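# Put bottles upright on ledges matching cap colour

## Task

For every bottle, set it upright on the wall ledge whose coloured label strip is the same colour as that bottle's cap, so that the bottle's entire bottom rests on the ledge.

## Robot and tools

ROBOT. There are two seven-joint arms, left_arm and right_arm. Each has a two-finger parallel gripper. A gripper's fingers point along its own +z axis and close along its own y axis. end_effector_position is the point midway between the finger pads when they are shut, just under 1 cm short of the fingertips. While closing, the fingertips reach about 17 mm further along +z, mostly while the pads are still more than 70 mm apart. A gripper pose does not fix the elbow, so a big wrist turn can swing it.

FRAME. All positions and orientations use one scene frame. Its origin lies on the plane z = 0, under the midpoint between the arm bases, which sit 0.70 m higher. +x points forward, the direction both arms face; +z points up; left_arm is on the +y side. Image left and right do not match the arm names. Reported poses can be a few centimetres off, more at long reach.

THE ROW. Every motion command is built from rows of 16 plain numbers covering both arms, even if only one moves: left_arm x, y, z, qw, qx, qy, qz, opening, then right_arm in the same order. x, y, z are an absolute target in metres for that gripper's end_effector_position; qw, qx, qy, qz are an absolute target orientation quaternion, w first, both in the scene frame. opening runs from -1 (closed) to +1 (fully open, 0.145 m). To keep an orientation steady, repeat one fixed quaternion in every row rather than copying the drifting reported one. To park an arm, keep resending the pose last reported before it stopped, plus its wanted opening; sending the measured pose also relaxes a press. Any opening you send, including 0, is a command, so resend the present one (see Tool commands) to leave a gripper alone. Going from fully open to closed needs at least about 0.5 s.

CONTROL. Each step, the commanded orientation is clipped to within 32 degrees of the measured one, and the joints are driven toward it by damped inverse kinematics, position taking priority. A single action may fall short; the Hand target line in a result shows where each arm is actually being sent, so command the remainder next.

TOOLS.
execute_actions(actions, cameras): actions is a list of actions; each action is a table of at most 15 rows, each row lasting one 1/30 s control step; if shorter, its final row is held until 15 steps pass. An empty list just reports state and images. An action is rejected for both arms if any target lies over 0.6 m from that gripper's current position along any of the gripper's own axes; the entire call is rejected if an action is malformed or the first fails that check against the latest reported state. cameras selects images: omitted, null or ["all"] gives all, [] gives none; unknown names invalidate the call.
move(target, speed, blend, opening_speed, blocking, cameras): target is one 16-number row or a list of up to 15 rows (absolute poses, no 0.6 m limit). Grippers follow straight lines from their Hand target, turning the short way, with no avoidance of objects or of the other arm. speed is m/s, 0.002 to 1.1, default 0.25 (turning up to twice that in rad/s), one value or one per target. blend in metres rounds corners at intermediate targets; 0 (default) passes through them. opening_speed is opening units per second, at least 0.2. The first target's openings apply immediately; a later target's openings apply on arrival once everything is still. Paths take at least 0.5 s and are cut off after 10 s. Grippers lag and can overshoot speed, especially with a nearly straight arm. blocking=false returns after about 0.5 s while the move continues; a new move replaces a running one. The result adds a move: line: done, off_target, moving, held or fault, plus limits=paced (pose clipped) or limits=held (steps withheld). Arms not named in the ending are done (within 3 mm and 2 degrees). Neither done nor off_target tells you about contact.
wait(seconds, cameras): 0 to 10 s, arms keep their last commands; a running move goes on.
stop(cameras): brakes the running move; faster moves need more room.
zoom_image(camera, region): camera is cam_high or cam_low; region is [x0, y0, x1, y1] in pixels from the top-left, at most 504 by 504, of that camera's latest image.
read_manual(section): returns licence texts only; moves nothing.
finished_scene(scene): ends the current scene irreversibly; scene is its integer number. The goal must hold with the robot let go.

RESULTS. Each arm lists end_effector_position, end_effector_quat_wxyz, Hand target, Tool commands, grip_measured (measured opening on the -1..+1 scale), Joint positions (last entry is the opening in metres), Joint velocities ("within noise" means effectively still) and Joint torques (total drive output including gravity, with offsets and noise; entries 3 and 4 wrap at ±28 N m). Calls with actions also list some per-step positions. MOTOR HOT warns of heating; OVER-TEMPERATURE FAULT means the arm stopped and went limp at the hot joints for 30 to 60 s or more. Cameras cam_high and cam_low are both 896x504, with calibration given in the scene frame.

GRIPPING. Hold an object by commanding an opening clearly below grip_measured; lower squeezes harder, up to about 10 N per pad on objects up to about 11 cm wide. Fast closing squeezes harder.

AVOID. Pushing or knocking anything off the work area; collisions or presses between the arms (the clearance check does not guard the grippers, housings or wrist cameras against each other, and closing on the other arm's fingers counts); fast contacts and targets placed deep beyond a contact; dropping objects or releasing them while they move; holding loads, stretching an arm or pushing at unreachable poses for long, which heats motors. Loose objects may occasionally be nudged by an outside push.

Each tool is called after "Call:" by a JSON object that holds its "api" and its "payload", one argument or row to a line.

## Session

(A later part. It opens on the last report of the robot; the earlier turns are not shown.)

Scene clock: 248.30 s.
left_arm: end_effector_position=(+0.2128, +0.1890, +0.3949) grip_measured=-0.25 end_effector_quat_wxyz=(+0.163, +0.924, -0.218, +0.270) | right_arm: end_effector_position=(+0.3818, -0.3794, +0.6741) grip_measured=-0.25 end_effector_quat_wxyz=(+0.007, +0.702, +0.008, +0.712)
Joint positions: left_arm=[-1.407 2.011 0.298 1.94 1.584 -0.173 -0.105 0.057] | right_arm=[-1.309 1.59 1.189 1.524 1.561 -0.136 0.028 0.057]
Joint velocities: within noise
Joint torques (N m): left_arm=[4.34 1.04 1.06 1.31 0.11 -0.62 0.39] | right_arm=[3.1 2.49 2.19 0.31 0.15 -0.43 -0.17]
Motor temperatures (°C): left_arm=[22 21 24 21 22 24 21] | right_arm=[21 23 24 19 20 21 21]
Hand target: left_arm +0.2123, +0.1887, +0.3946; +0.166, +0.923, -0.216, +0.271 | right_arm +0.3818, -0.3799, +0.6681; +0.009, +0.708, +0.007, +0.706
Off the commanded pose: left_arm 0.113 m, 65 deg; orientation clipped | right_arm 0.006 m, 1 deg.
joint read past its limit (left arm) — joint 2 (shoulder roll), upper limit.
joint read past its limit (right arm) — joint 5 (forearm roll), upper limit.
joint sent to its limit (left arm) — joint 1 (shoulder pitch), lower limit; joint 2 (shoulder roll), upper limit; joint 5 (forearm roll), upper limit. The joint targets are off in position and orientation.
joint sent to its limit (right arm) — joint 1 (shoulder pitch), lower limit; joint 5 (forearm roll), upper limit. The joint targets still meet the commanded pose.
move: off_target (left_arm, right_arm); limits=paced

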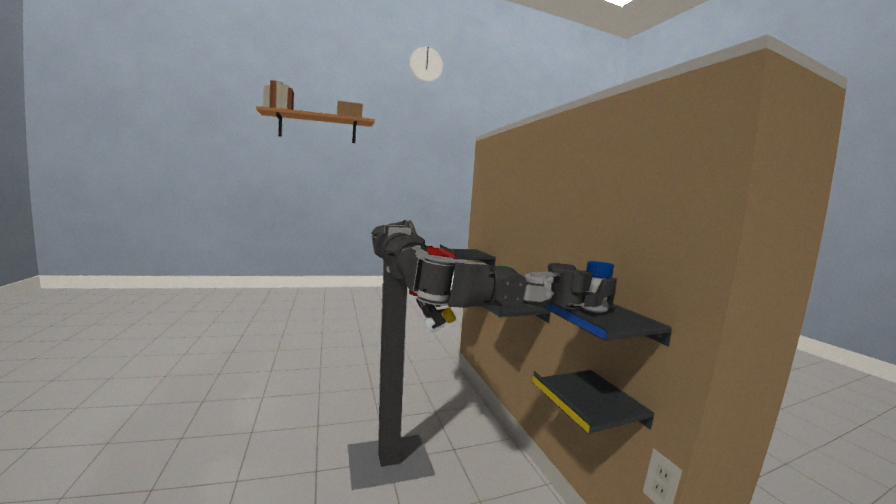

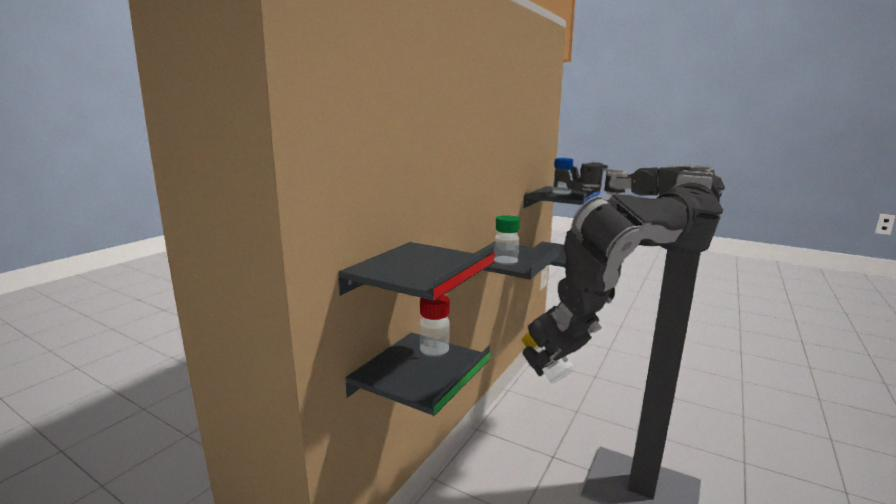

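Call:
{"api": "move", "payload": {
  "target": [
    [0.20,0.17,0.3,0,1,0,0,-0.6,0.382,-0.38,0.674,0.007,0.705,0.007,0.709,-0.6],
    [0.18,0.15,0.18,0,1,0,0,-0.6,0.382,-0.38,0.674,0.007,0.705,0.007,0.709,0.1]
  ],
  "speed": [0.3,0.3],
  "opening_speed": 1
}}

Call:
{"api": "zoom_image", "payload": {
  "camera": "cam_high",
  "region": [540, 220, 640, 340]
}}

Scene clock: 262.83 s.
left_arm: end_effector_position=(+0.1491, +0.2192, +0.3640) grip_measured=-0.25 end_effector_quat_wxyz=(+0.126, +0.958, -0.225, +0.125) | right_arm: end_effector_position=(+0.3819, -0.3797, +0.6740) grip_measured=+0.10 end_effector_quat_wxyz=(+0.007, +0.704, +0.008, +0.710)
Joint positions: left_arm=[-1.407 1.992 0.177 1.948 1.585 0.022 -0.113 0.057] | right_arm=[-1.309 1.59 1.192 1.523 1.561 -0.126 0.028 0.083]
Joint velocities: within noise
Joint torques (N m): left_arm=[3.65 0.99 0.47 1.46 0.13 -0.38 0.39] | right_arm=[3.26 2.12 5.9 0.12 0.13 -0.29 -0.01]
Motor temperatures (°C): left_arm=[22 21 24 21 21 25 21] | right_arm=[21 23 24 19 20 21 21]
Hand target: left_arm +0.1480, +0.2190, +0.3636; +0.129, +0.958, -0.223, +0.124 | right_arm +0.3819, -0.3800, +0.6739; +0.008, +0.705, +0.007, +0.709
Off the commanded pose: left_arm 0.199 m, 33 deg; orientation clipped | right_arm 0.000 m, 0 deg.
joint read past its limit (right arm) — joint 5 (forearm roll), upper limit.
joint sent to its limit (left arm) — joint 1 (shoulder pitch), lower limit; joint 5 (forearm roll), upper limit. The joint targets are off in position and orientation.
joint sent to its limit (right arm) — joint 5 (forearm roll), upper limit. The joint targets still meet the commanded pose.
move: off_target (left_arm); limits=paced

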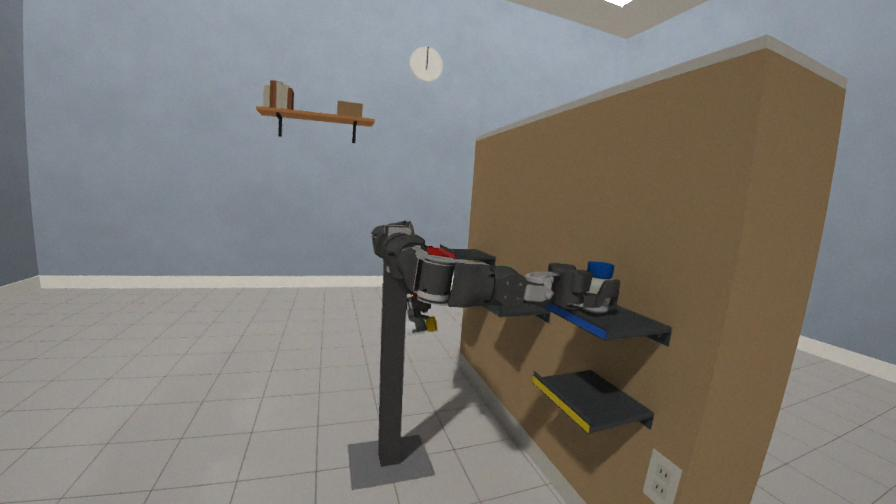

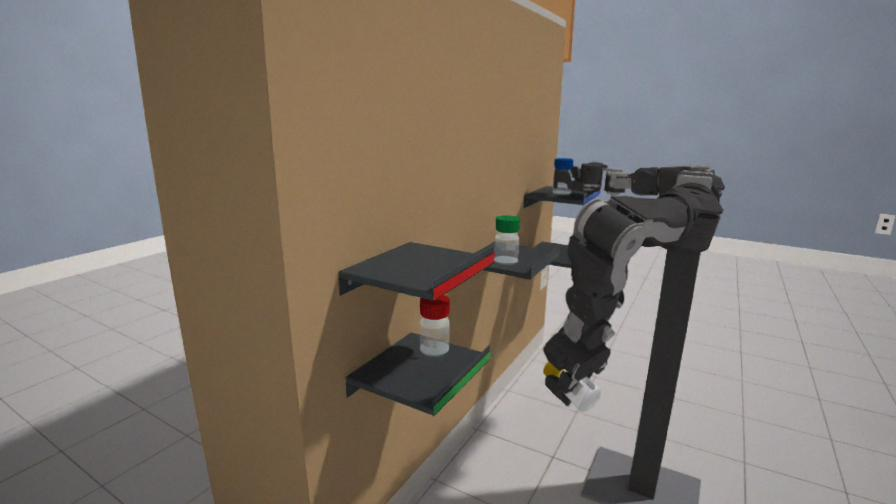

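Scaled by 4.200 from the camera's 896x504 image, which has a finer 1280x720 frame.

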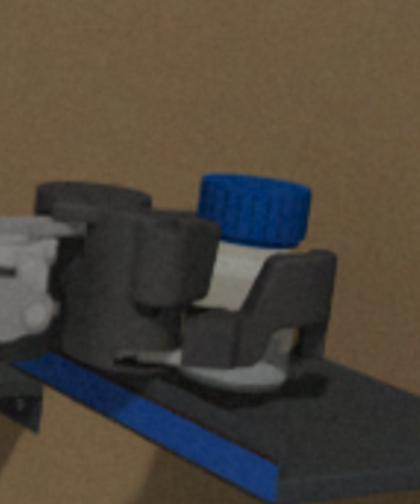

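Call:
{"api": "move", "payload": {
  "target": [
    [0.22,0.2,0.20,0,1,0,0,-0.6,0.25,-0.36,0.678,0.007,0.705,0.007,0.709,0.1],
    [0.20,0.18,0.15,0,1,0,0,-0.6,0.24,-0.33,0.65,0,0.7071,0,0.7071,0.1]
  ],
  "speed": [0.2,0.3]
}}

Scene clock: 273.87 s.
left_arm: end_effector_position=(+0.1597, +0.2431, +0.3576) grip_measured=-0.25 end_effector_quat_wxyz=(+0.100, +0.963, -0.220, +0.123) | right_arm: end_effector_position=(+0.2402, -0.3288, +0.6510) grip_measured=+0.10 end_effector_quat_wxyz=(-0.002, +0.707, +0.003, +0.707)
Joint positions: left_arm=[-1.407 1.987 0.181 1.863 1.585 0.044 -0.079 0.057] | right_arm=[-1.295 0.856 1.19 2.2 1.325 -0.029 0.054 0.083]
Joint velocities: within noise
Joint torques (N m): left_arm=[3.81 1.12 0.49 1.94 0.13 -0.37 0.1] | right_arm=[-0.15 1.44 2.66 1.13 0.1 -0.57 -0.16]
Motor temperatures (°C): left_arm=[22 21 23 21 21 24 21] | right_arm=[21 23 24 19 20 21 21]
Hand target: left_arm +0.1586, +0.2429, +0.3572; +0.100, +0.963, -0.219, +0.122 | right_arm +0.2400, -0.3299, +0.6501; +0.000, +0.707, +0.000, +0.707
Off the commanded pose: left_arm 0.221 m, 31 deg | right_arm 0.002 m, 0 deg.
joint sent to its limit (left arm) — joint 1 (shoulder pitch), lower limit; joint 5 (forearm roll), upper limit. The joint targets are off in position and orientation.
move: off_target (left_arm); limits=paced

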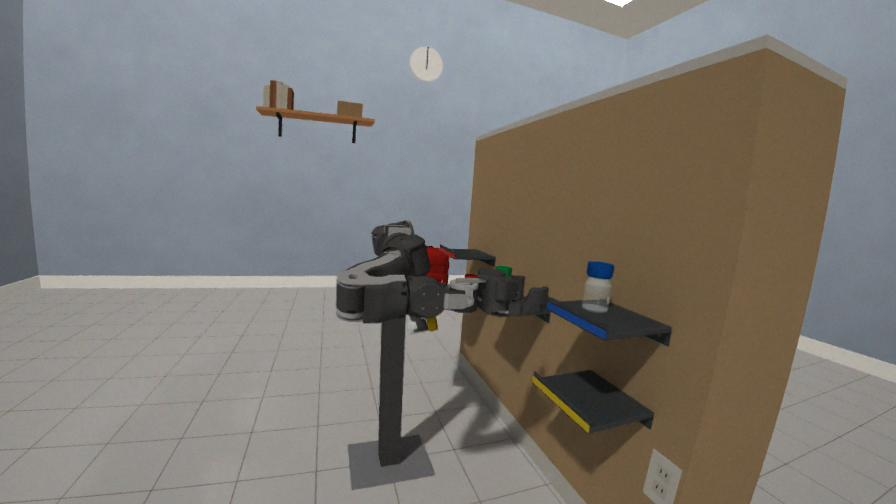

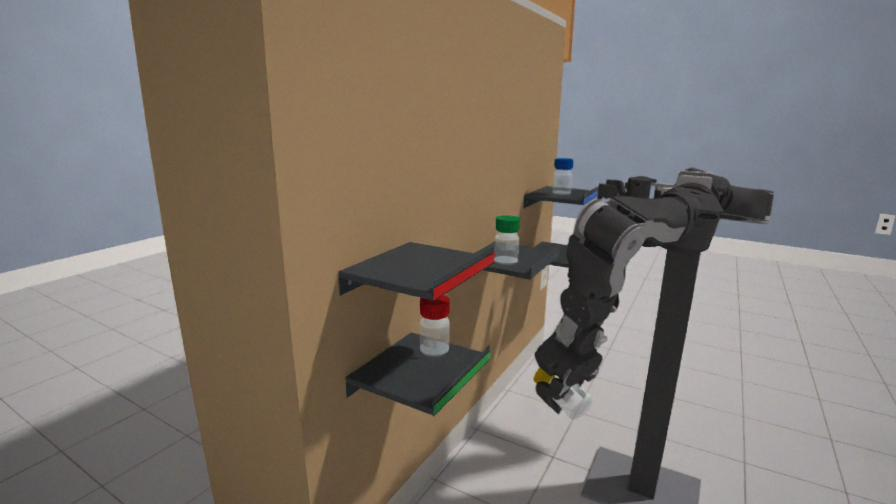

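Call:
{"api": "move", "payload": {
  "target": [
    [0.22,0.27,0.45,0,0.924,0,0.383,-0.6,0.24,-0.33,0.65,0,0.7071,0,0.7071,0.1],
    [0.25,0.32,0.62,0,0.7071,0,0.7071,-0.6,0.24,-0.33,0.60,0,0.7071,0,0.7071,0.1],
    [0.26,0.339,0.72,0,0.7071,0,0.7071,-0.6,0.24,-0.33,0.60,0,0.7071,0,0.7071,0.1]
  ],
  "speed": 0.3
}}

Scene clock: 303.30 s.
left_arm: end_effector_position=(+0.2613, +0.3387, +0.7178) grip_measured=-0.25 end_effector_quat_wxyz=(-0.010, +0.796, -0.027, +0.605) | right_arm: end_effector_position=(+0.2402, -0.3294, +0.6014) grip_measured=+0.10 end_effector_quat_wxyz=(-0.001, +0.707, +0.002, +0.708)
Joint positions: left_arm=[1.985 2.009 -1.479 2.06 1.585 0.767 -0.005 0.057] | right_arm=[-1.213 0.862 0.892 2.111 1.157 -0.212 0.049 0.083]
Joint velocities: within noise
Joint torques (N m): left_arm=[1.89 -2.2 3.64 -0.4 0.13 -0.78 0.24] | right_arm=[0.12 2.2 2.28 1.68 0.08 -0.55 -0.11]
Motor temperatures (°C): left_arm=[22 21 23 21 21 25 21] | right_arm=[21 23 23 19 20 21 21]
Hand target: left_arm +0.2608, +0.3390, +0.7204; -0.009, +0.793, -0.027, +0.609 | right_arm +0.2400, -0.3300, +0.6001; +0.000, +0.707, +0.000, +0.707
Off the commanded pose: left_arm 0.003 m, 16 deg | right_arm 0.001 m, 0 deg.
joint sent to its limit (left arm) — joint 1 (shoulder pitch), upper limit; joint 2 (shoulder roll), upper limit; joint 5 (forearm roll), upper limit. The joint targets are off in orientation, not in position.
move: off_target (left_arm)

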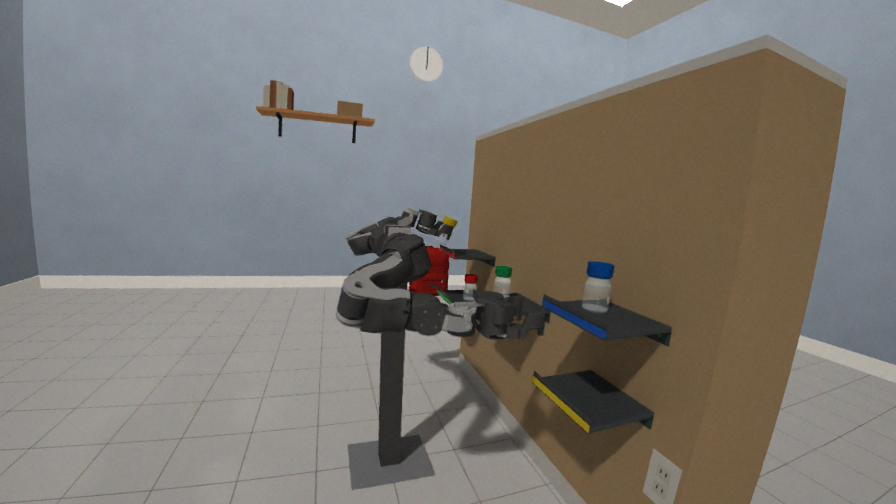

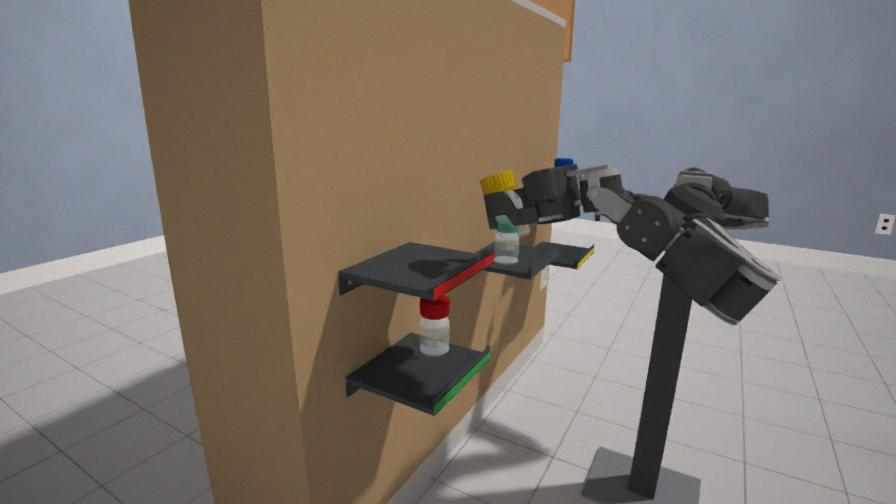

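Call:
{"api": "move", "payload": {
  "target": [
    [0.26,0.45,0.76,-0.2706,0.6533,0.2706,0.6533,-0.6,0.24,-0.33,0.60,0,0.7071,0,0.7071,0.1],
    [0.28,0.59,0.77,-0.2706,0.6533,0.2706,0.6533,-0.6,0.24,-0.33,0.60,0,0.7071,0,0.7071,0.1]
  ],
  "speed": 0.25
}}

Scene clock: 353.97 s.
left_arm: end_effector_position=(+0.2793, +0.5909, +0.7659) grip_measured=-0.25 end_effector_quat_wxyz=(-0.271, +0.658, +0.273, +0.647) | right_arm: end_effector_position=(+0.2402, -0.3294, +0.6014) grip_measured=+0.10 end_effector_quat_wxyz=(-0.001, +0.707, +0.002, +0.708)
Joint positions: left_arm=[1.968 1.621 -1.557 1.132 1.369 0.377 -0.264 0.057] | right_arm=[-1.213 0.862 0.892 2.111 1.157 -0.212 0.049 0.083]
Joint velocities: within noise
Joint torques (N m): left_arm=[4.84 -4.18 3.58 1.37 -0.07 -0.96 0.19] | right_arm=[0.07 2.18 2.36 1.61 0.08 -0.54 -0.12]
Motor temperatures (°C): left_arm=[21 21 26 21 21 25 21] | right_arm=[20 23 23 19 20 21 21]
Hand target: left_arm +0.2799, +0.5900, +0.7700; -0.271, +0.653, +0.271, +0.653 | right_arm +0.2400, -0.3300, +0.6001; +0.000, +0.707, +0.000, +0.707
Off the commanded pose: left_arm 0.004 m, 1 deg | right_arm 0.001 m, 0 deg.
move: off_target (left_arm)

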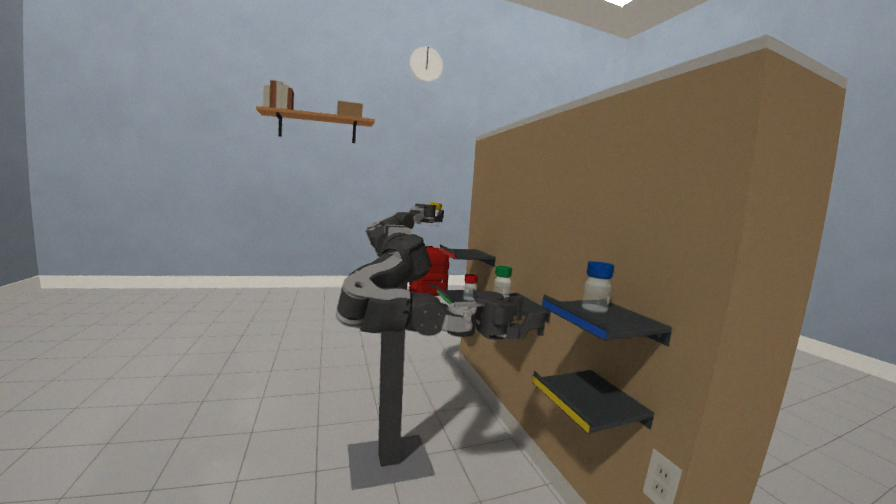

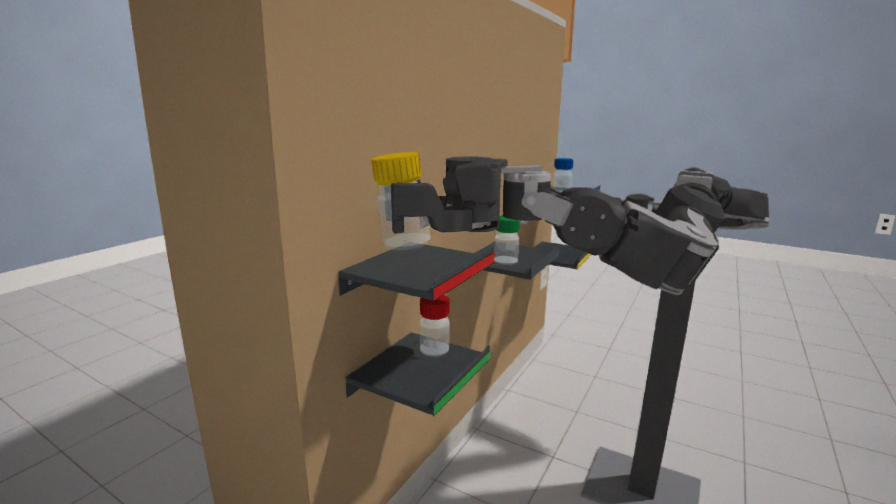

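Call:
{"api": "move", "payload": {
  "target": [
    [0.34,0.62,0.80,-0.2706,0.6533,0.2706,0.6533,-0.6,0.24,-0.33,0.60,0,0.7071,0,0.7071,0.1],
    [0.35,0.56,0.80,-0.2706,0.6533,0.2706,0.6533,-0.6,0.24,-0.33,0.60,0,0.7071,0,0.7071,0.1]
  ],
  "speed": 0.2,
  "cameras": ["cam_low"]
}}

Scene clock: 364.13 s.
left_arm: end_effector_position=(+0.3494, +0.5608, +0.7986) grip_measured=-0.25 end_effector_quat_wxyz=(-0.270, +0.655, +0.271, +0.651) | right_arm: end_effector_position=(+0.2402, -0.3294, +0.6014) grip_measured=+0.10 end_effector_quat_wxyz=(-0.001, +0.707, +0.002, +0.708)
Joint positions: left_arm=[1.926 1.32 -1.483 0.948 1.383 0.406 -0.38 0.057] | right_arm=[-1.213 0.862 0.892 2.111 1.157 -0.212 0.049 0.083]
Joint velocities: within noise
Joint torques (N m): left_arm=[6.53 -3.55 2.62 1.57 -0.07 -0.79 0] | right_arm=[0.04 2.25 2.4 1.73 0.11 -0.53 -0.12]
Motor temperatures (°C): left_arm=[22 22 26 21 21 26 21] | right_arm=[20 23 23 19 20 21 21]
Hand target: left_arm +0.3500, +0.5600, +0.8000; -0.270, +0.653, +0.271, +0.653 | right_arm +0.2400, -0.3300, +0.6001; +0.000, +0.707, +0.000, +0.707
Off the commanded pose: left_arm 0.002 m, 0 deg | right_arm 0.001 m, 0 deg.
move: done
Images, in order (width x height): cam_low 896x504.

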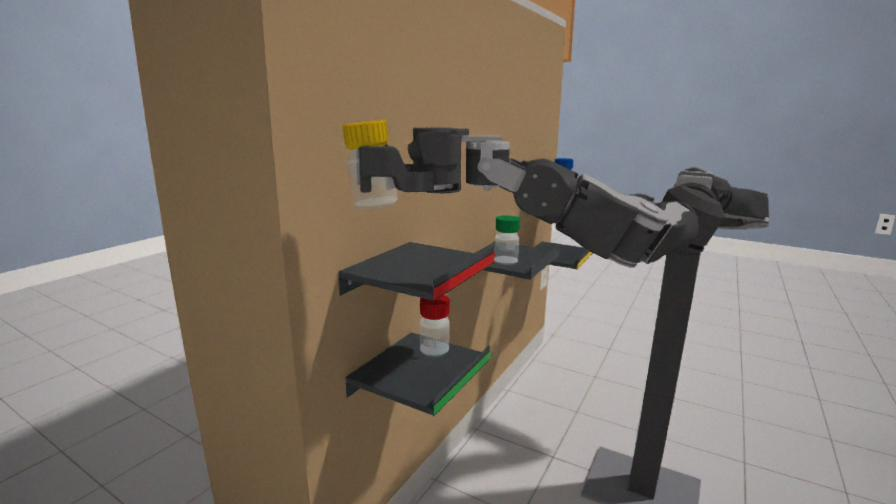

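Call:
{"api": "move", "payload": {
  "target": [
    [0.39,0.38,0.80,-0.1736,0.6854,0.1736,0.6854,-0.6,0.24,-0.33,0.60,0,0.7071,0,0.7071,0.1],
    [0.38,0.19,0.74,0,0.7071,0,0.7071,-0.6,0.24,-0.33,0.60,0,0.7071,0,0.7071,0.1],
    [0.33,0.19,0.55,0,0.7071,0,0.7071,-0.6,0.24,-0.33,0.60,0,0.7071,0,0.7071,0.1]
  ],
  "speed": 0.25
}}

Scene clock: 377.20 s.
left_arm: end_effector_position=(+0.3290, +0.1908, +0.5471) grip_measured=-0.25 end_effector_quat_wxyz=(-0.002, +0.712, +0.000, +0.702) | right_arm: end_effector_position=(+0.2402, -0.3294, +0.6014) grip_measured=+0.10 end_effector_quat_wxyz=(-0.001, +0.707, +0.002, +0.708)
Joint positions: left_arm=[0.326 1.109 -0.957 2.059 0.896 -0.242 -0.875 0.057] | right_arm=[-1.213 0.862 0.892 2.111 1.157 -0.212 0.049 0.083]
Joint velocities: within noise
Joint torques (N m): left_arm=[5.5 3.28 2.76 3.15 -0.48 -0.68 0.19] | right_arm=[-0.01 2.18 2.33 1.59 0.09 -0.55 -0.11]
Motor temperatures (°C): left_arm=[23 22 26 21 21 26 21] | right_arm=[20 23 23 19 20 21 21]
Hand target: left_arm +0.3300, +0.1900, +0.5500; +0.000, +0.707, +0.000, +0.707 | right_arm +0.2400, -0.3300, +0.6001; +0.000, +0.707, +0.000, +0.707
Off the commanded pose: left_arm 0.003 m, 1 deg | right_arm 0.001 m, 0 deg.
move: done

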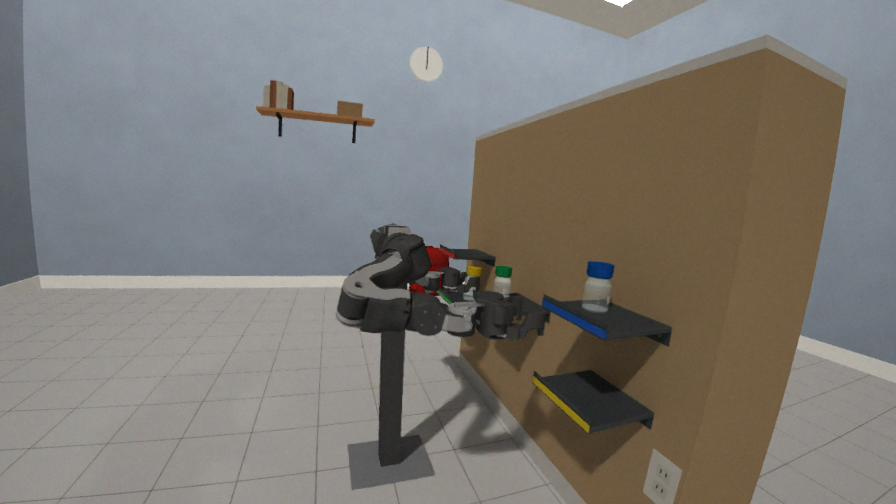

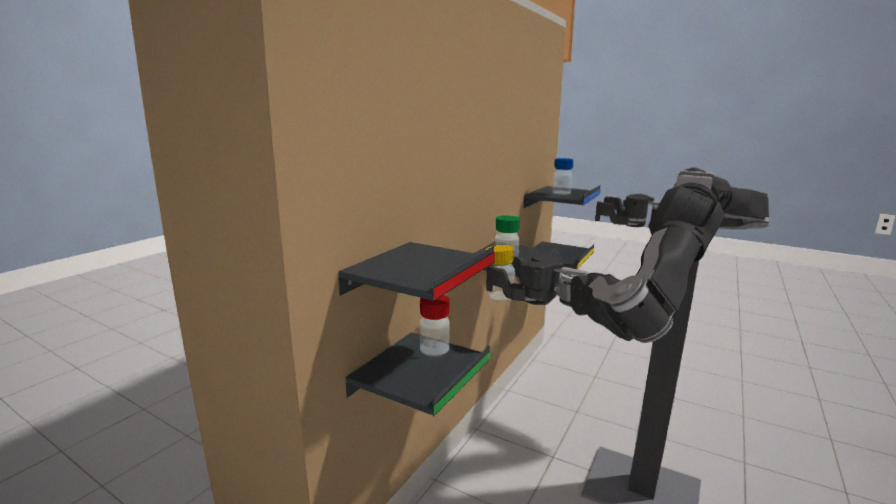

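Call:
{"api": "move", "payload": {
  "target": [
    [0.275,0.15,0.622,0,0.7071,0,0.7071,-0.6,0.24,-0.34,0.56,0,0.7071,0,0.7071,0.4],
    [0.28,-0.03,0.622,0.153,0.690,-0.153,0.690,-0.6,0.24,-0.36,0.52,0,0.7071,0,0.7071,0.4],
    [0.388,-0.053,0.622,0.153,0.690,-0.153,0.690,-0.6,0.24,-0.36,0.50,0,0.7071,0,0.7071,0.4]
  ],
  "speed": [0.3,0.25,0.2]
}}

Call:
{"api": "zoom_image", "payload": {
  "camera": "cam_high",
  "region": [440, 220, 580, 340]
}}

Call:
{"api": "zoom_image", "payload": {
  "camera": "cam_low",
  "region": [460, 170, 620, 300]
}}

Scene clock: 394.30 s.
left_arm: end_effector_position=(+0.3883, -0.0521, +0.6198) grip_measured=-0.25 end_effector_quat_wxyz=(+0.149, +0.694, -0.154, +0.688) | right_arm: end_effector_position=(+0.2406, -0.3613, +0.5015) grip_measured=+0.40 end_effector_quat_wxyz=(+0.002, +0.707, -0.002, +0.708)
Joint positions: left_arm=[0.902 0.266 -1.137 1.708 0.945 0.275 -0.779 0.057] | right_arm=[-0.878 0.887 0.382 1.656 1.031 -0.518 0.189 0.105]
Joint velocities: within noise
Joint torques (N m): left_arm=[8.82 -1.38 2.81 3.41 -0.32 -0.76 0.19] | right_arm=[0.36 4.18 2.39 1.91 0.16 -0.55 0.15]
Motor temperatures (°C): left_arm=[23 21 26 21 22 25 21] | right_arm=[20 23 23 19 20 21 21]
Hand target: left_arm +0.3879, -0.0531, +0.6220; +0.153, +0.690, -0.153, +0.690 | right_arm +0.2400, -0.3600, +0.5001; +0.000, +0.707, +0.000, +0.707
Off the commanded pose: left_arm 0.002 m, 1 deg | right_arm 0.002 m, 0 deg.
move: done

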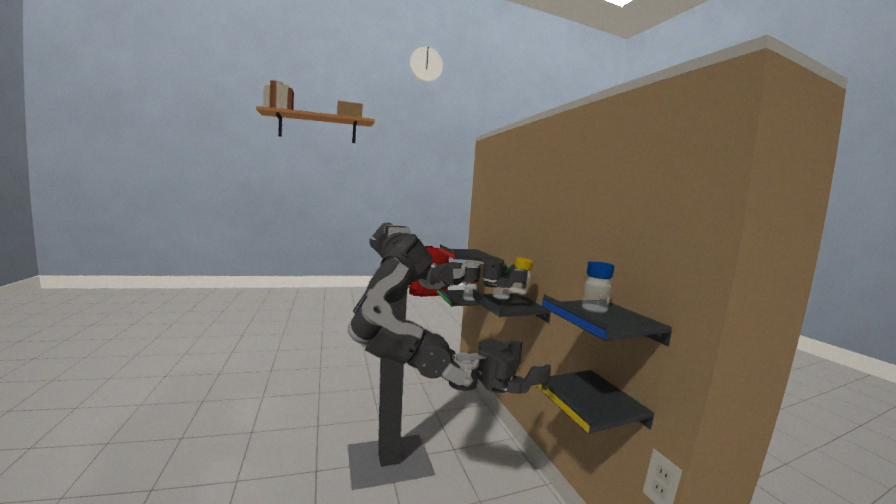

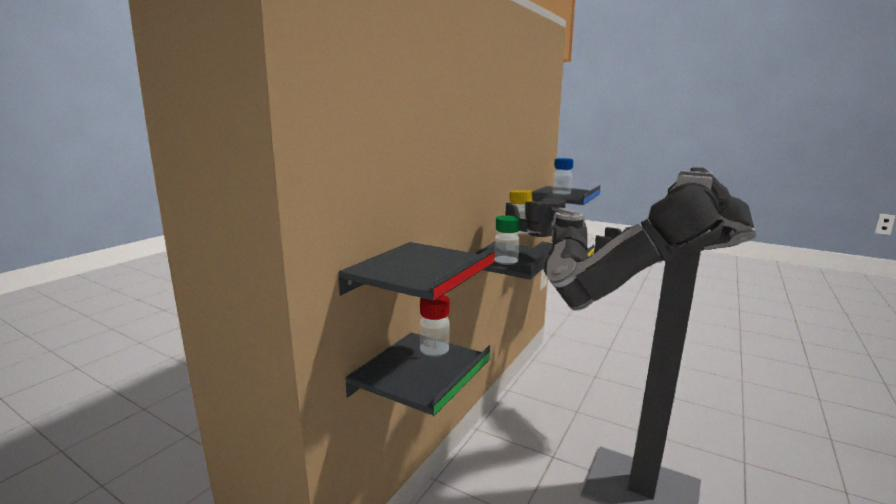

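Scaled by 3.600 from the camera's 896x504 image, which has a finer 1280x720 frame.

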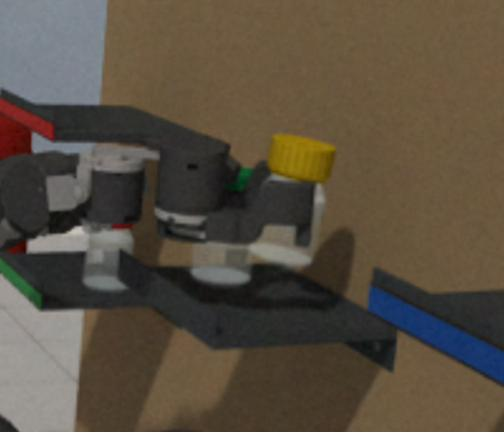

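Scaled by 3.150 from the camera's 896x504 image, which has a finer 1280x720 frame.

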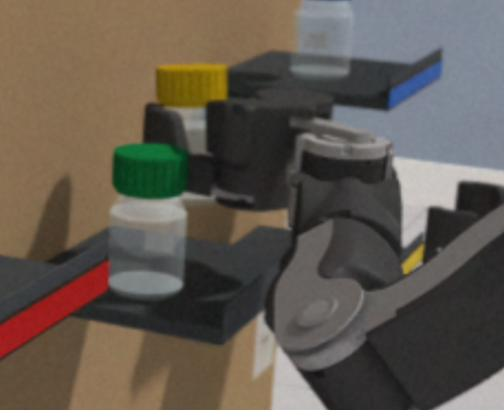

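Call:
{"api": "move", "payload": {
  "target": [
    [0.388,-0.053,0.605,0.161,0.653,-0.145,0.725,-0.6,0.24,-0.36,0.50,0,0.7071,0,0.7071,0.4],
    [0.388,-0.053,0.580,0.161,0.653,-0.145,0.725,-0.6,0.24,-0.36,0.50,0,0.7071,0,0.7071,0.4]
  ],
  "speed": [0.1,0.05]
}}

Call:
{"api": "zoom_image", "payload": {
  "camera": "cam_high",
  "region": [460, 230, 570, 330]
}}

Call:
{"api": "zoom_image", "payload": {
  "camera": "cam_low",
  "region": [480, 170, 600, 290]
}}

Scene clock: 456.07 s.
left_arm: end_effector_position=(+0.3888, -0.0525, +0.5891) grip_measured=-0.25 end_effector_quat_wxyz=(+0.161, +0.646, -0.142, +0.732) | right_arm: end_effector_position=(+0.2406, -0.3613, +0.5015) grip_measured=+0.40 end_effector_quat_wxyz=(+0.002, +0.707, -0.002, +0.708)
Joint positions: left_arm=[0.815 0.271 -1.228 1.585 0.766 -0.014 -0.718 0.057] | right_arm=[-0.878 0.887 0.382 1.656 1.031 -0.518 0.189 0.105]
Joint velocities: within noise
Joint torques (N m): left_arm=[5.71 -0.94 1.03 1.74 -0.12 -0.62 0.25] | right_arm=[0.36 4.15 2.39 1.92 0.15 -0.55 0.18]
Motor temperatures (°C): left_arm=[27 21 26 22 22 26 21] | right_arm=[20 23 23 19 20 21 21]
Hand target: left_arm +0.3879, -0.0530, +0.5801; +0.161, +0.653, -0.145, +0.725 | right_arm +0.2400, -0.3600, +0.5001; +0.000, +0.707, +0.000, +0.707
Off the commanded pose: left_arm 0.009 m, 1 deg | right_arm 0.002 m, 0 deg.
move: off_target (left_arm)

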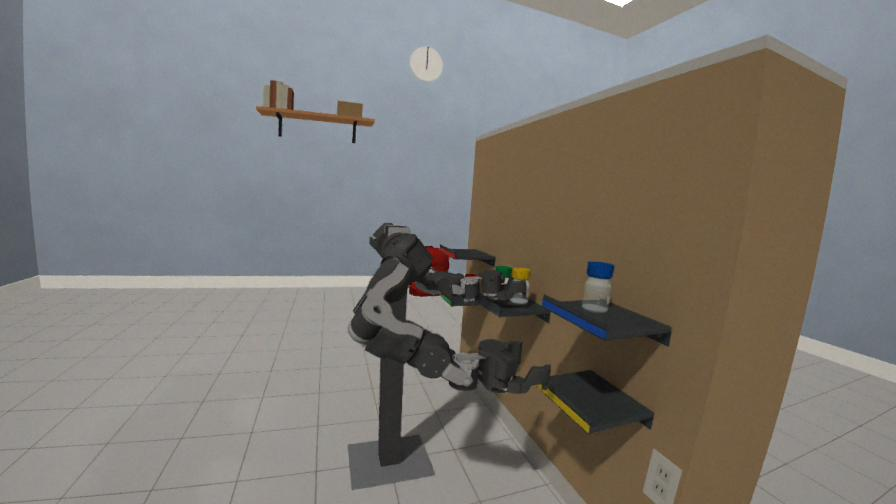

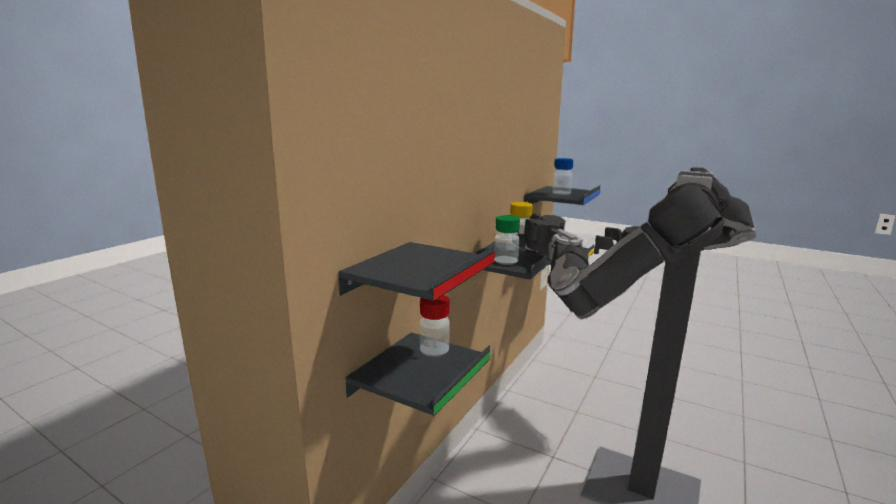

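Scaled by 4.582 from the camera's 896x504 image, which has a finer 1280x720 frame.

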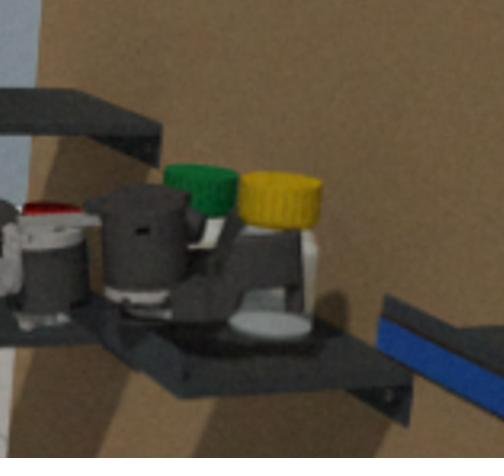

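Scaled by 4.200 from the camera's 896x504 image, which has a finer 1280x720 frame.

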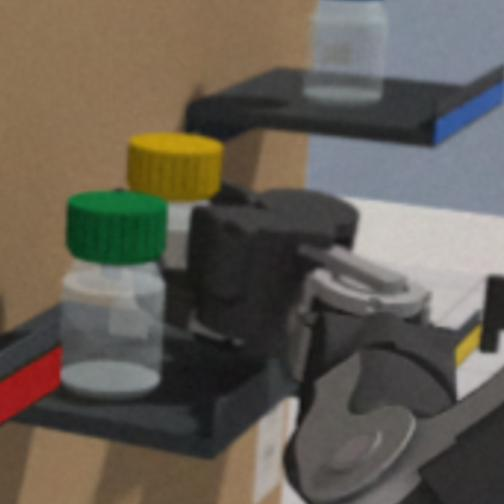

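Call:
{"api": "move", "payload": {
  "target": [
    [0.380,-0.049,0.578,0.163,0.637,-0.141,0.740,-0.6,0.24,-0.36,0.50,0,0.7071,0,0.7071,0.4]
  ],
  "speed": [0.04]
}}

Call:
{"api": "zoom_image", "payload": {
  "camera": "cam_high",
  "region": [460, 230, 570, 330]
}}

Scene clock: 469.47 s.
left_arm: end_effector_position=(+0.3805, -0.0504, +0.5961) grip_measured=-0.25 end_effector_quat_wxyz=(+0.167, +0.617, -0.139, +0.757) | right_arm: end_effector_position=(+0.2406, -0.3613, +0.5015) grip_measured=+0.40 end_effector_quat_wxyz=(+0.002, +0.707, -0.002, +0.708)
Joint positions: left_arm=[0.78 0.282 -1.223 1.607 0.684 -0.072 -0.718 0.057] | right_arm=[-0.878 0.887 0.382 1.656 1.031 -0.518 0.189 0.105]
Joint velocities: within noise
Joint torques (N m): left_arm=[2.81 0.25 0.46 1.65 0.35 -0.25 0.11] | right_arm=[0.38 3.97 2.41 1.92 0.16 -0.55 0.16]
Motor temperatures (°C): left_arm=[25 21 25 21 22 26 21] | right_arm=[20 23 23 19 20 21 21]
Hand target: left_arm +0.3796, -0.0489, +0.5782; +0.163, +0.637, -0.141, +0.740 | right_arm +0.2400, -0.3600, +0.5001; +0.000, +0.707, +0.000, +0.707
Off the commanded pose: left_arm 0.018 m, 3 deg | right_arm 0.002 m, 0 deg.
move: off_target (left_arm)

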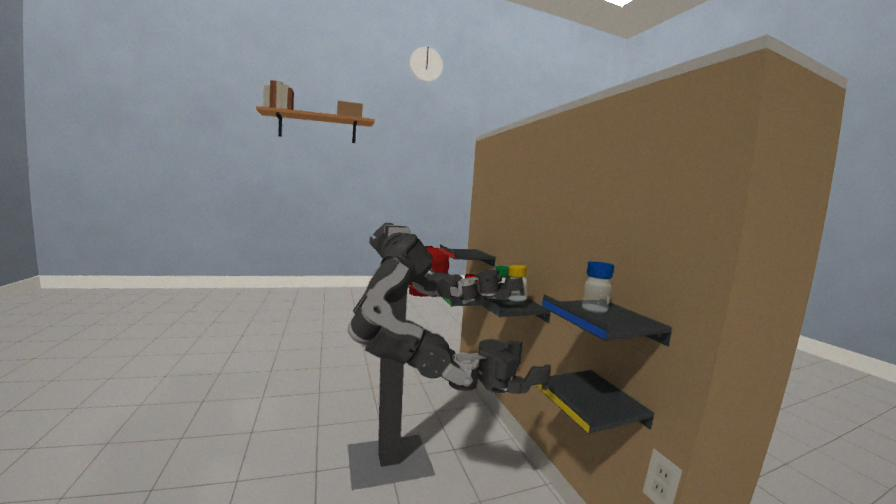

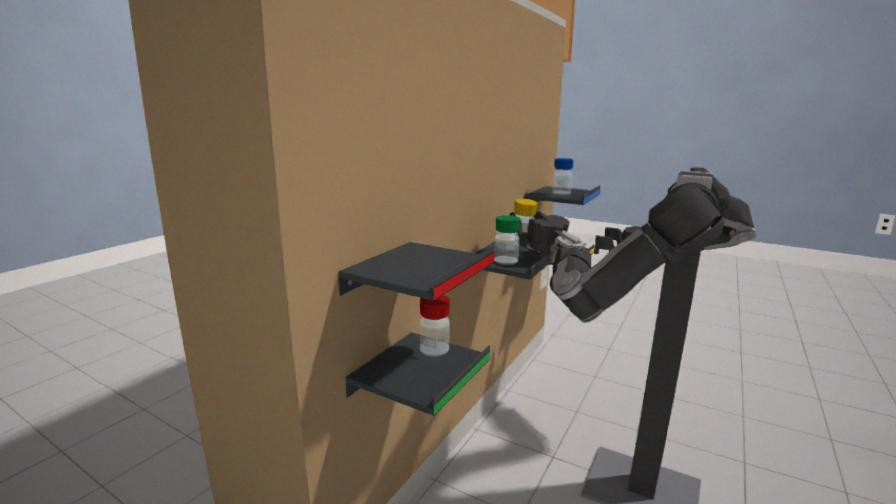

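Scaled by 4.582 from the camera's 896x504 image, which has a finer 1280x720 frame.

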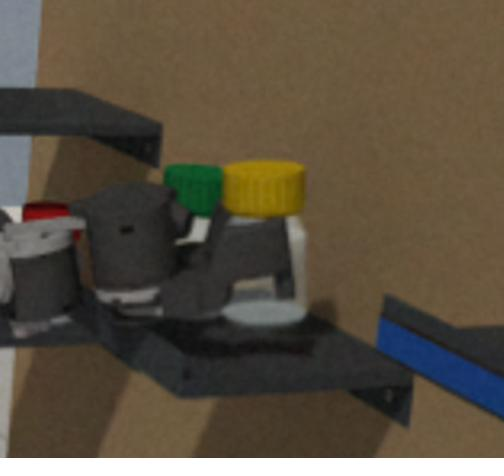

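Call:
{"api": "move", "payload": {
  "target": [
    [0.382,-0.05,0.612,0.167,0.617,-0.139,0.757,-0.6,0.24,-0.36,0.50,0,0.7071,0,0.7071,0.4],
    [0.353,-0.045,0.612,0.167,0.617,-0.139,0.757,-0.6,0.24,-0.36,0.50,0,0.7071,0,0.7071,0.4],
    [0.353,-0.045,0.583,0.167,0.617,-0.139,0.757,-0.6,0.24,-0.36,0.50,0,0.7071,0,0.7071,0.4]
  ],
  "speed": [0.08,0.1,0.05]
}}

Call:
{"api": "zoom_image", "payload": {
  "camera": "cam_high",
  "region": [460, 230, 570, 330]
}}

Call:
{"api": "zoom_image", "payload": {
  "camera": "cam_low",
  "region": [480, 170, 600, 290]
}}

Scene clock: 492.20 s.
left_arm: end_effector_position=(+0.3525, -0.0445, +0.5945) grip_measured=-0.25 end_effector_quat_wxyz=(+0.165, +0.603, -0.138, +0.768) | right_arm: end_effector_position=(+0.2406, -0.3613, +0.5015) grip_measured=+0.40 end_effector_quat_wxyz=(+0.002, +0.707, -0.002, +0.708)
Joint positions: left_arm=[0.704 0.331 -1.248 1.728 0.592 -0.075 -0.786 0.057] | right_arm=[-0.878 0.887 0.382 1.656 1.031 -0.518 0.189 0.105]
Joint velocities: within noise
Joint torques (N m): left_arm=[4.21 -0.83 1.32 1.21 0.35 -0.55 0.31] | right_arm=[0.46 4.07 2.4 1.92 0.16 -0.52 0.16]
Motor temperatures (°C): left_arm=[24 21 24 21 22 25 21] | right_arm=[20 23 23 19 20 21 21]
Hand target: left_arm +0.3527, -0.0449, +0.5831; +0.167, +0.617, -0.139, +0.757 | right_arm +0.2400, -0.3600, +0.5001; +0.000, +0.707, +0.000, +0.707
Off the commanded pose: left_arm 0.012 m, 2 deg | right_arm 0.002 m, 0 deg.
move: off_target (left_arm)

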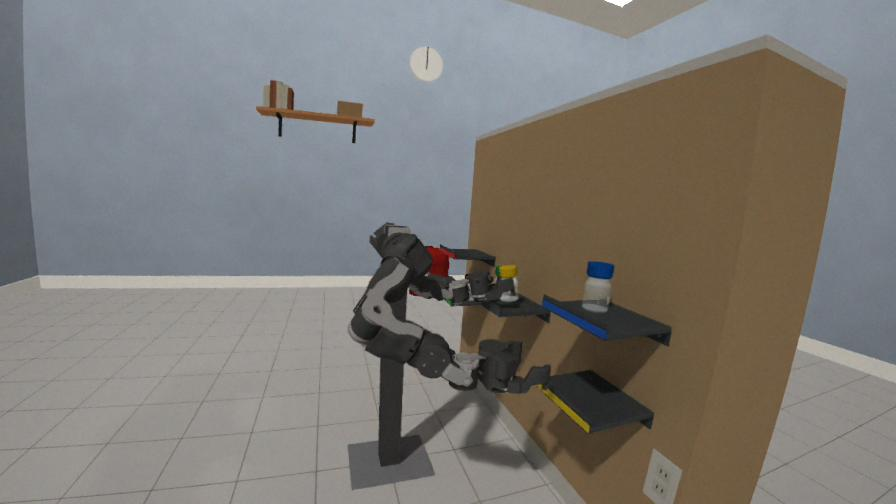

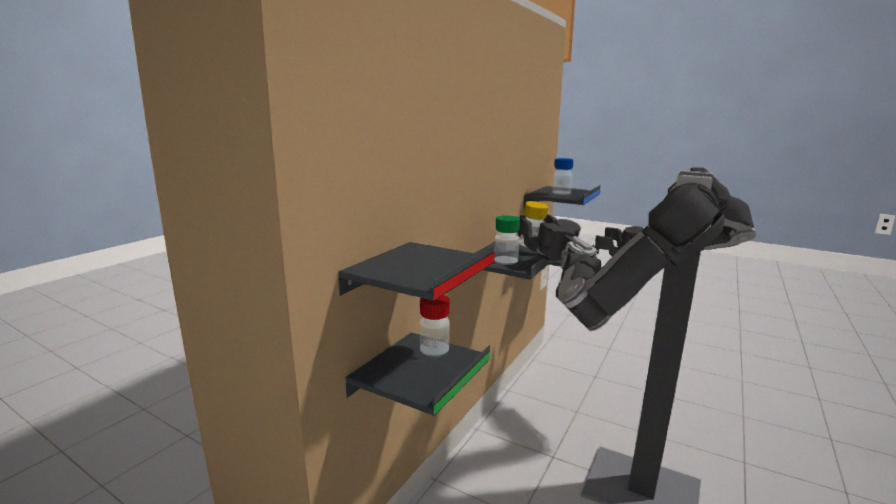

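Scaled by 4.582 from the camera's 896x504 image, which has a finer 1280x720 frame.

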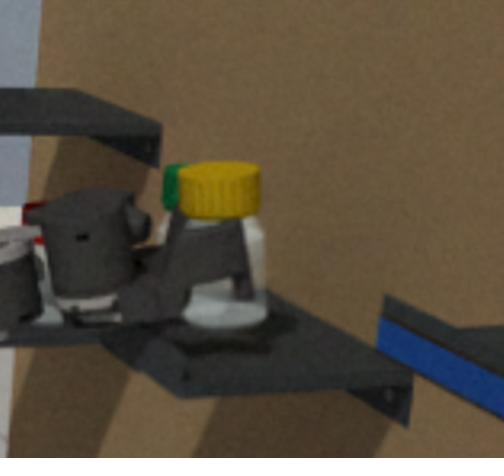

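Scaled by 4.200 from the camera's 896x504 image, which has a finer 1280x720 frame.

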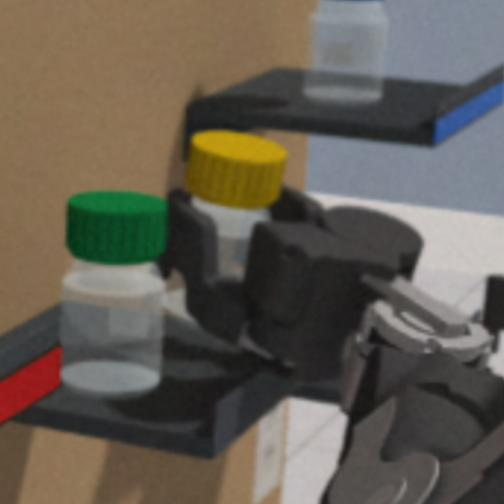

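Call:
{"api": "move", "payload": {
  "target": [
    [0.353,-0.045,0.632,0.153,0.690,-0.153,0.690,-0.6,0.24,-0.36,0.50,0,0.7071,0,0.7071,0.4],
    [0.275,-0.02,0.635,0.153,0.690,-0.153,0.690,-0.6,0.24,-0.36,0.50,0,0.7071,0,0.7071,0.4],
    [0.25,0.02,0.57,0.0617,0.7044,-0.0617,0.7044,-0.6,0.24,-0.36,0.50,0,0.7071,0,0.7071,0.4],
    [0.245,0.02,0.50,0.0617,0.7044,-0.0617,0.7044,-0.6,0.24,-0.36,0.50,0,0.7071,0,0.7071,0.4]
  ],
  "speed": [0.15,0.15,0.15,0.15]
}}

Call:
{"api": "zoom_image", "payload": {
  "camera": "cam_low",
  "region": [480, 190, 620, 310]
}}

Scene clock: 556.93 s.
left_arm: end_effector_position=(+0.2449, +0.0214, +0.4981) grip_measured=-0.25 end_effector_quat_wxyz=(+0.058, +0.708, -0.061, +0.701) | right_arm: end_effector_position=(+0.2406, -0.3613, +0.5015) grip_measured=+0.40 end_effector_quat_wxyz=(+0.002, +0.707, -0.002, +0.708)
Joint positions: left_arm=[0.281 0.517 -1.438 1.986 0.354 -0.054 -1.257 0.057] | right_arm=[-0.878 0.887 0.382 1.656 1.031 -0.518 0.189 0.105]
Joint velocities: within noise
Joint torques (N m): left_arm=[4.15 -0.59 0.57 4.9 -0.64 -0.43 0.18] | right_arm=[0.3 4 2.43 2 0.17 -0.53 0.17]
Motor temperatures (°C): left_arm=[24 21 24 21 22 25 21] | right_arm=[20 24 23 19 20 21 21]
Hand target: left_arm +0.2450, +0.0200, +0.5000; +0.062, +0.704, -0.062, +0.704 | right_arm +0.2400, -0.3600, +0.5001; +0.000, +0.707, +0.000, +0.707
Off the commanded pose: left_arm 0.002 m, 1 deg | right_arm 0.002 m, 0 deg.
move: done

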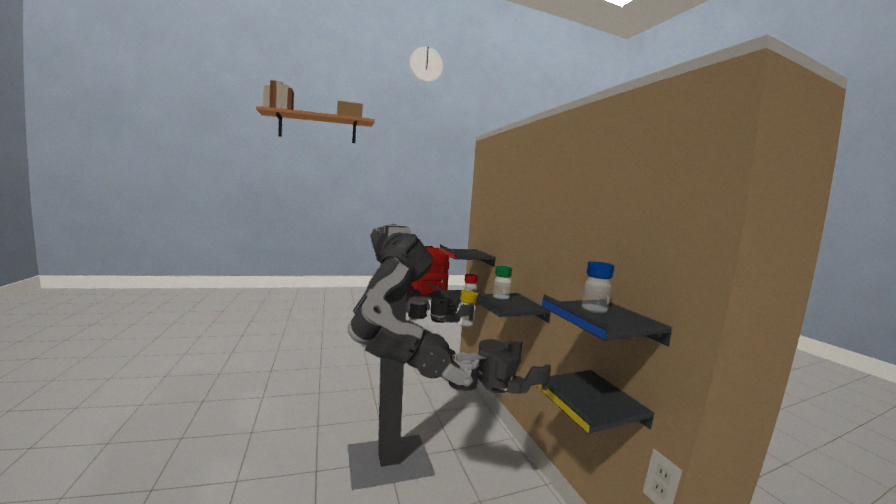

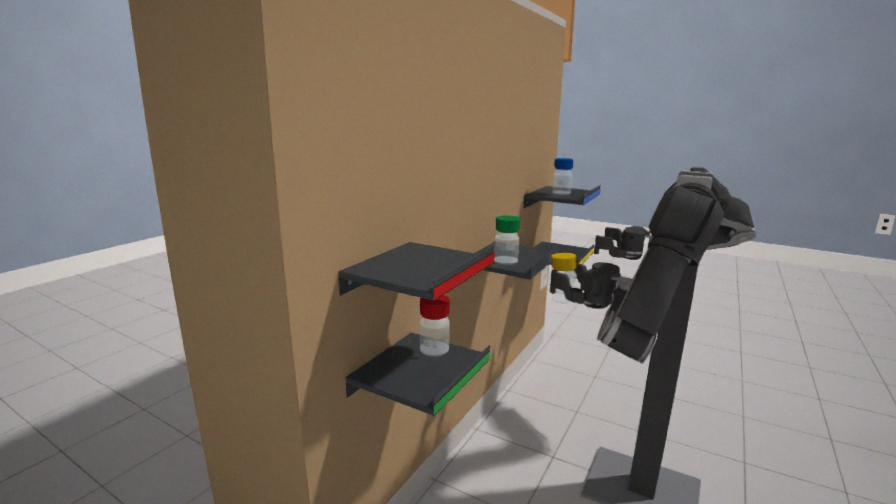

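Scaled by 3.600 from the camera's 896x504 image, which has a finer 1280x720 frame.

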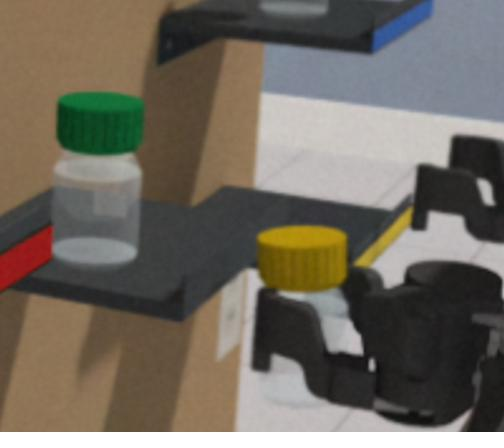

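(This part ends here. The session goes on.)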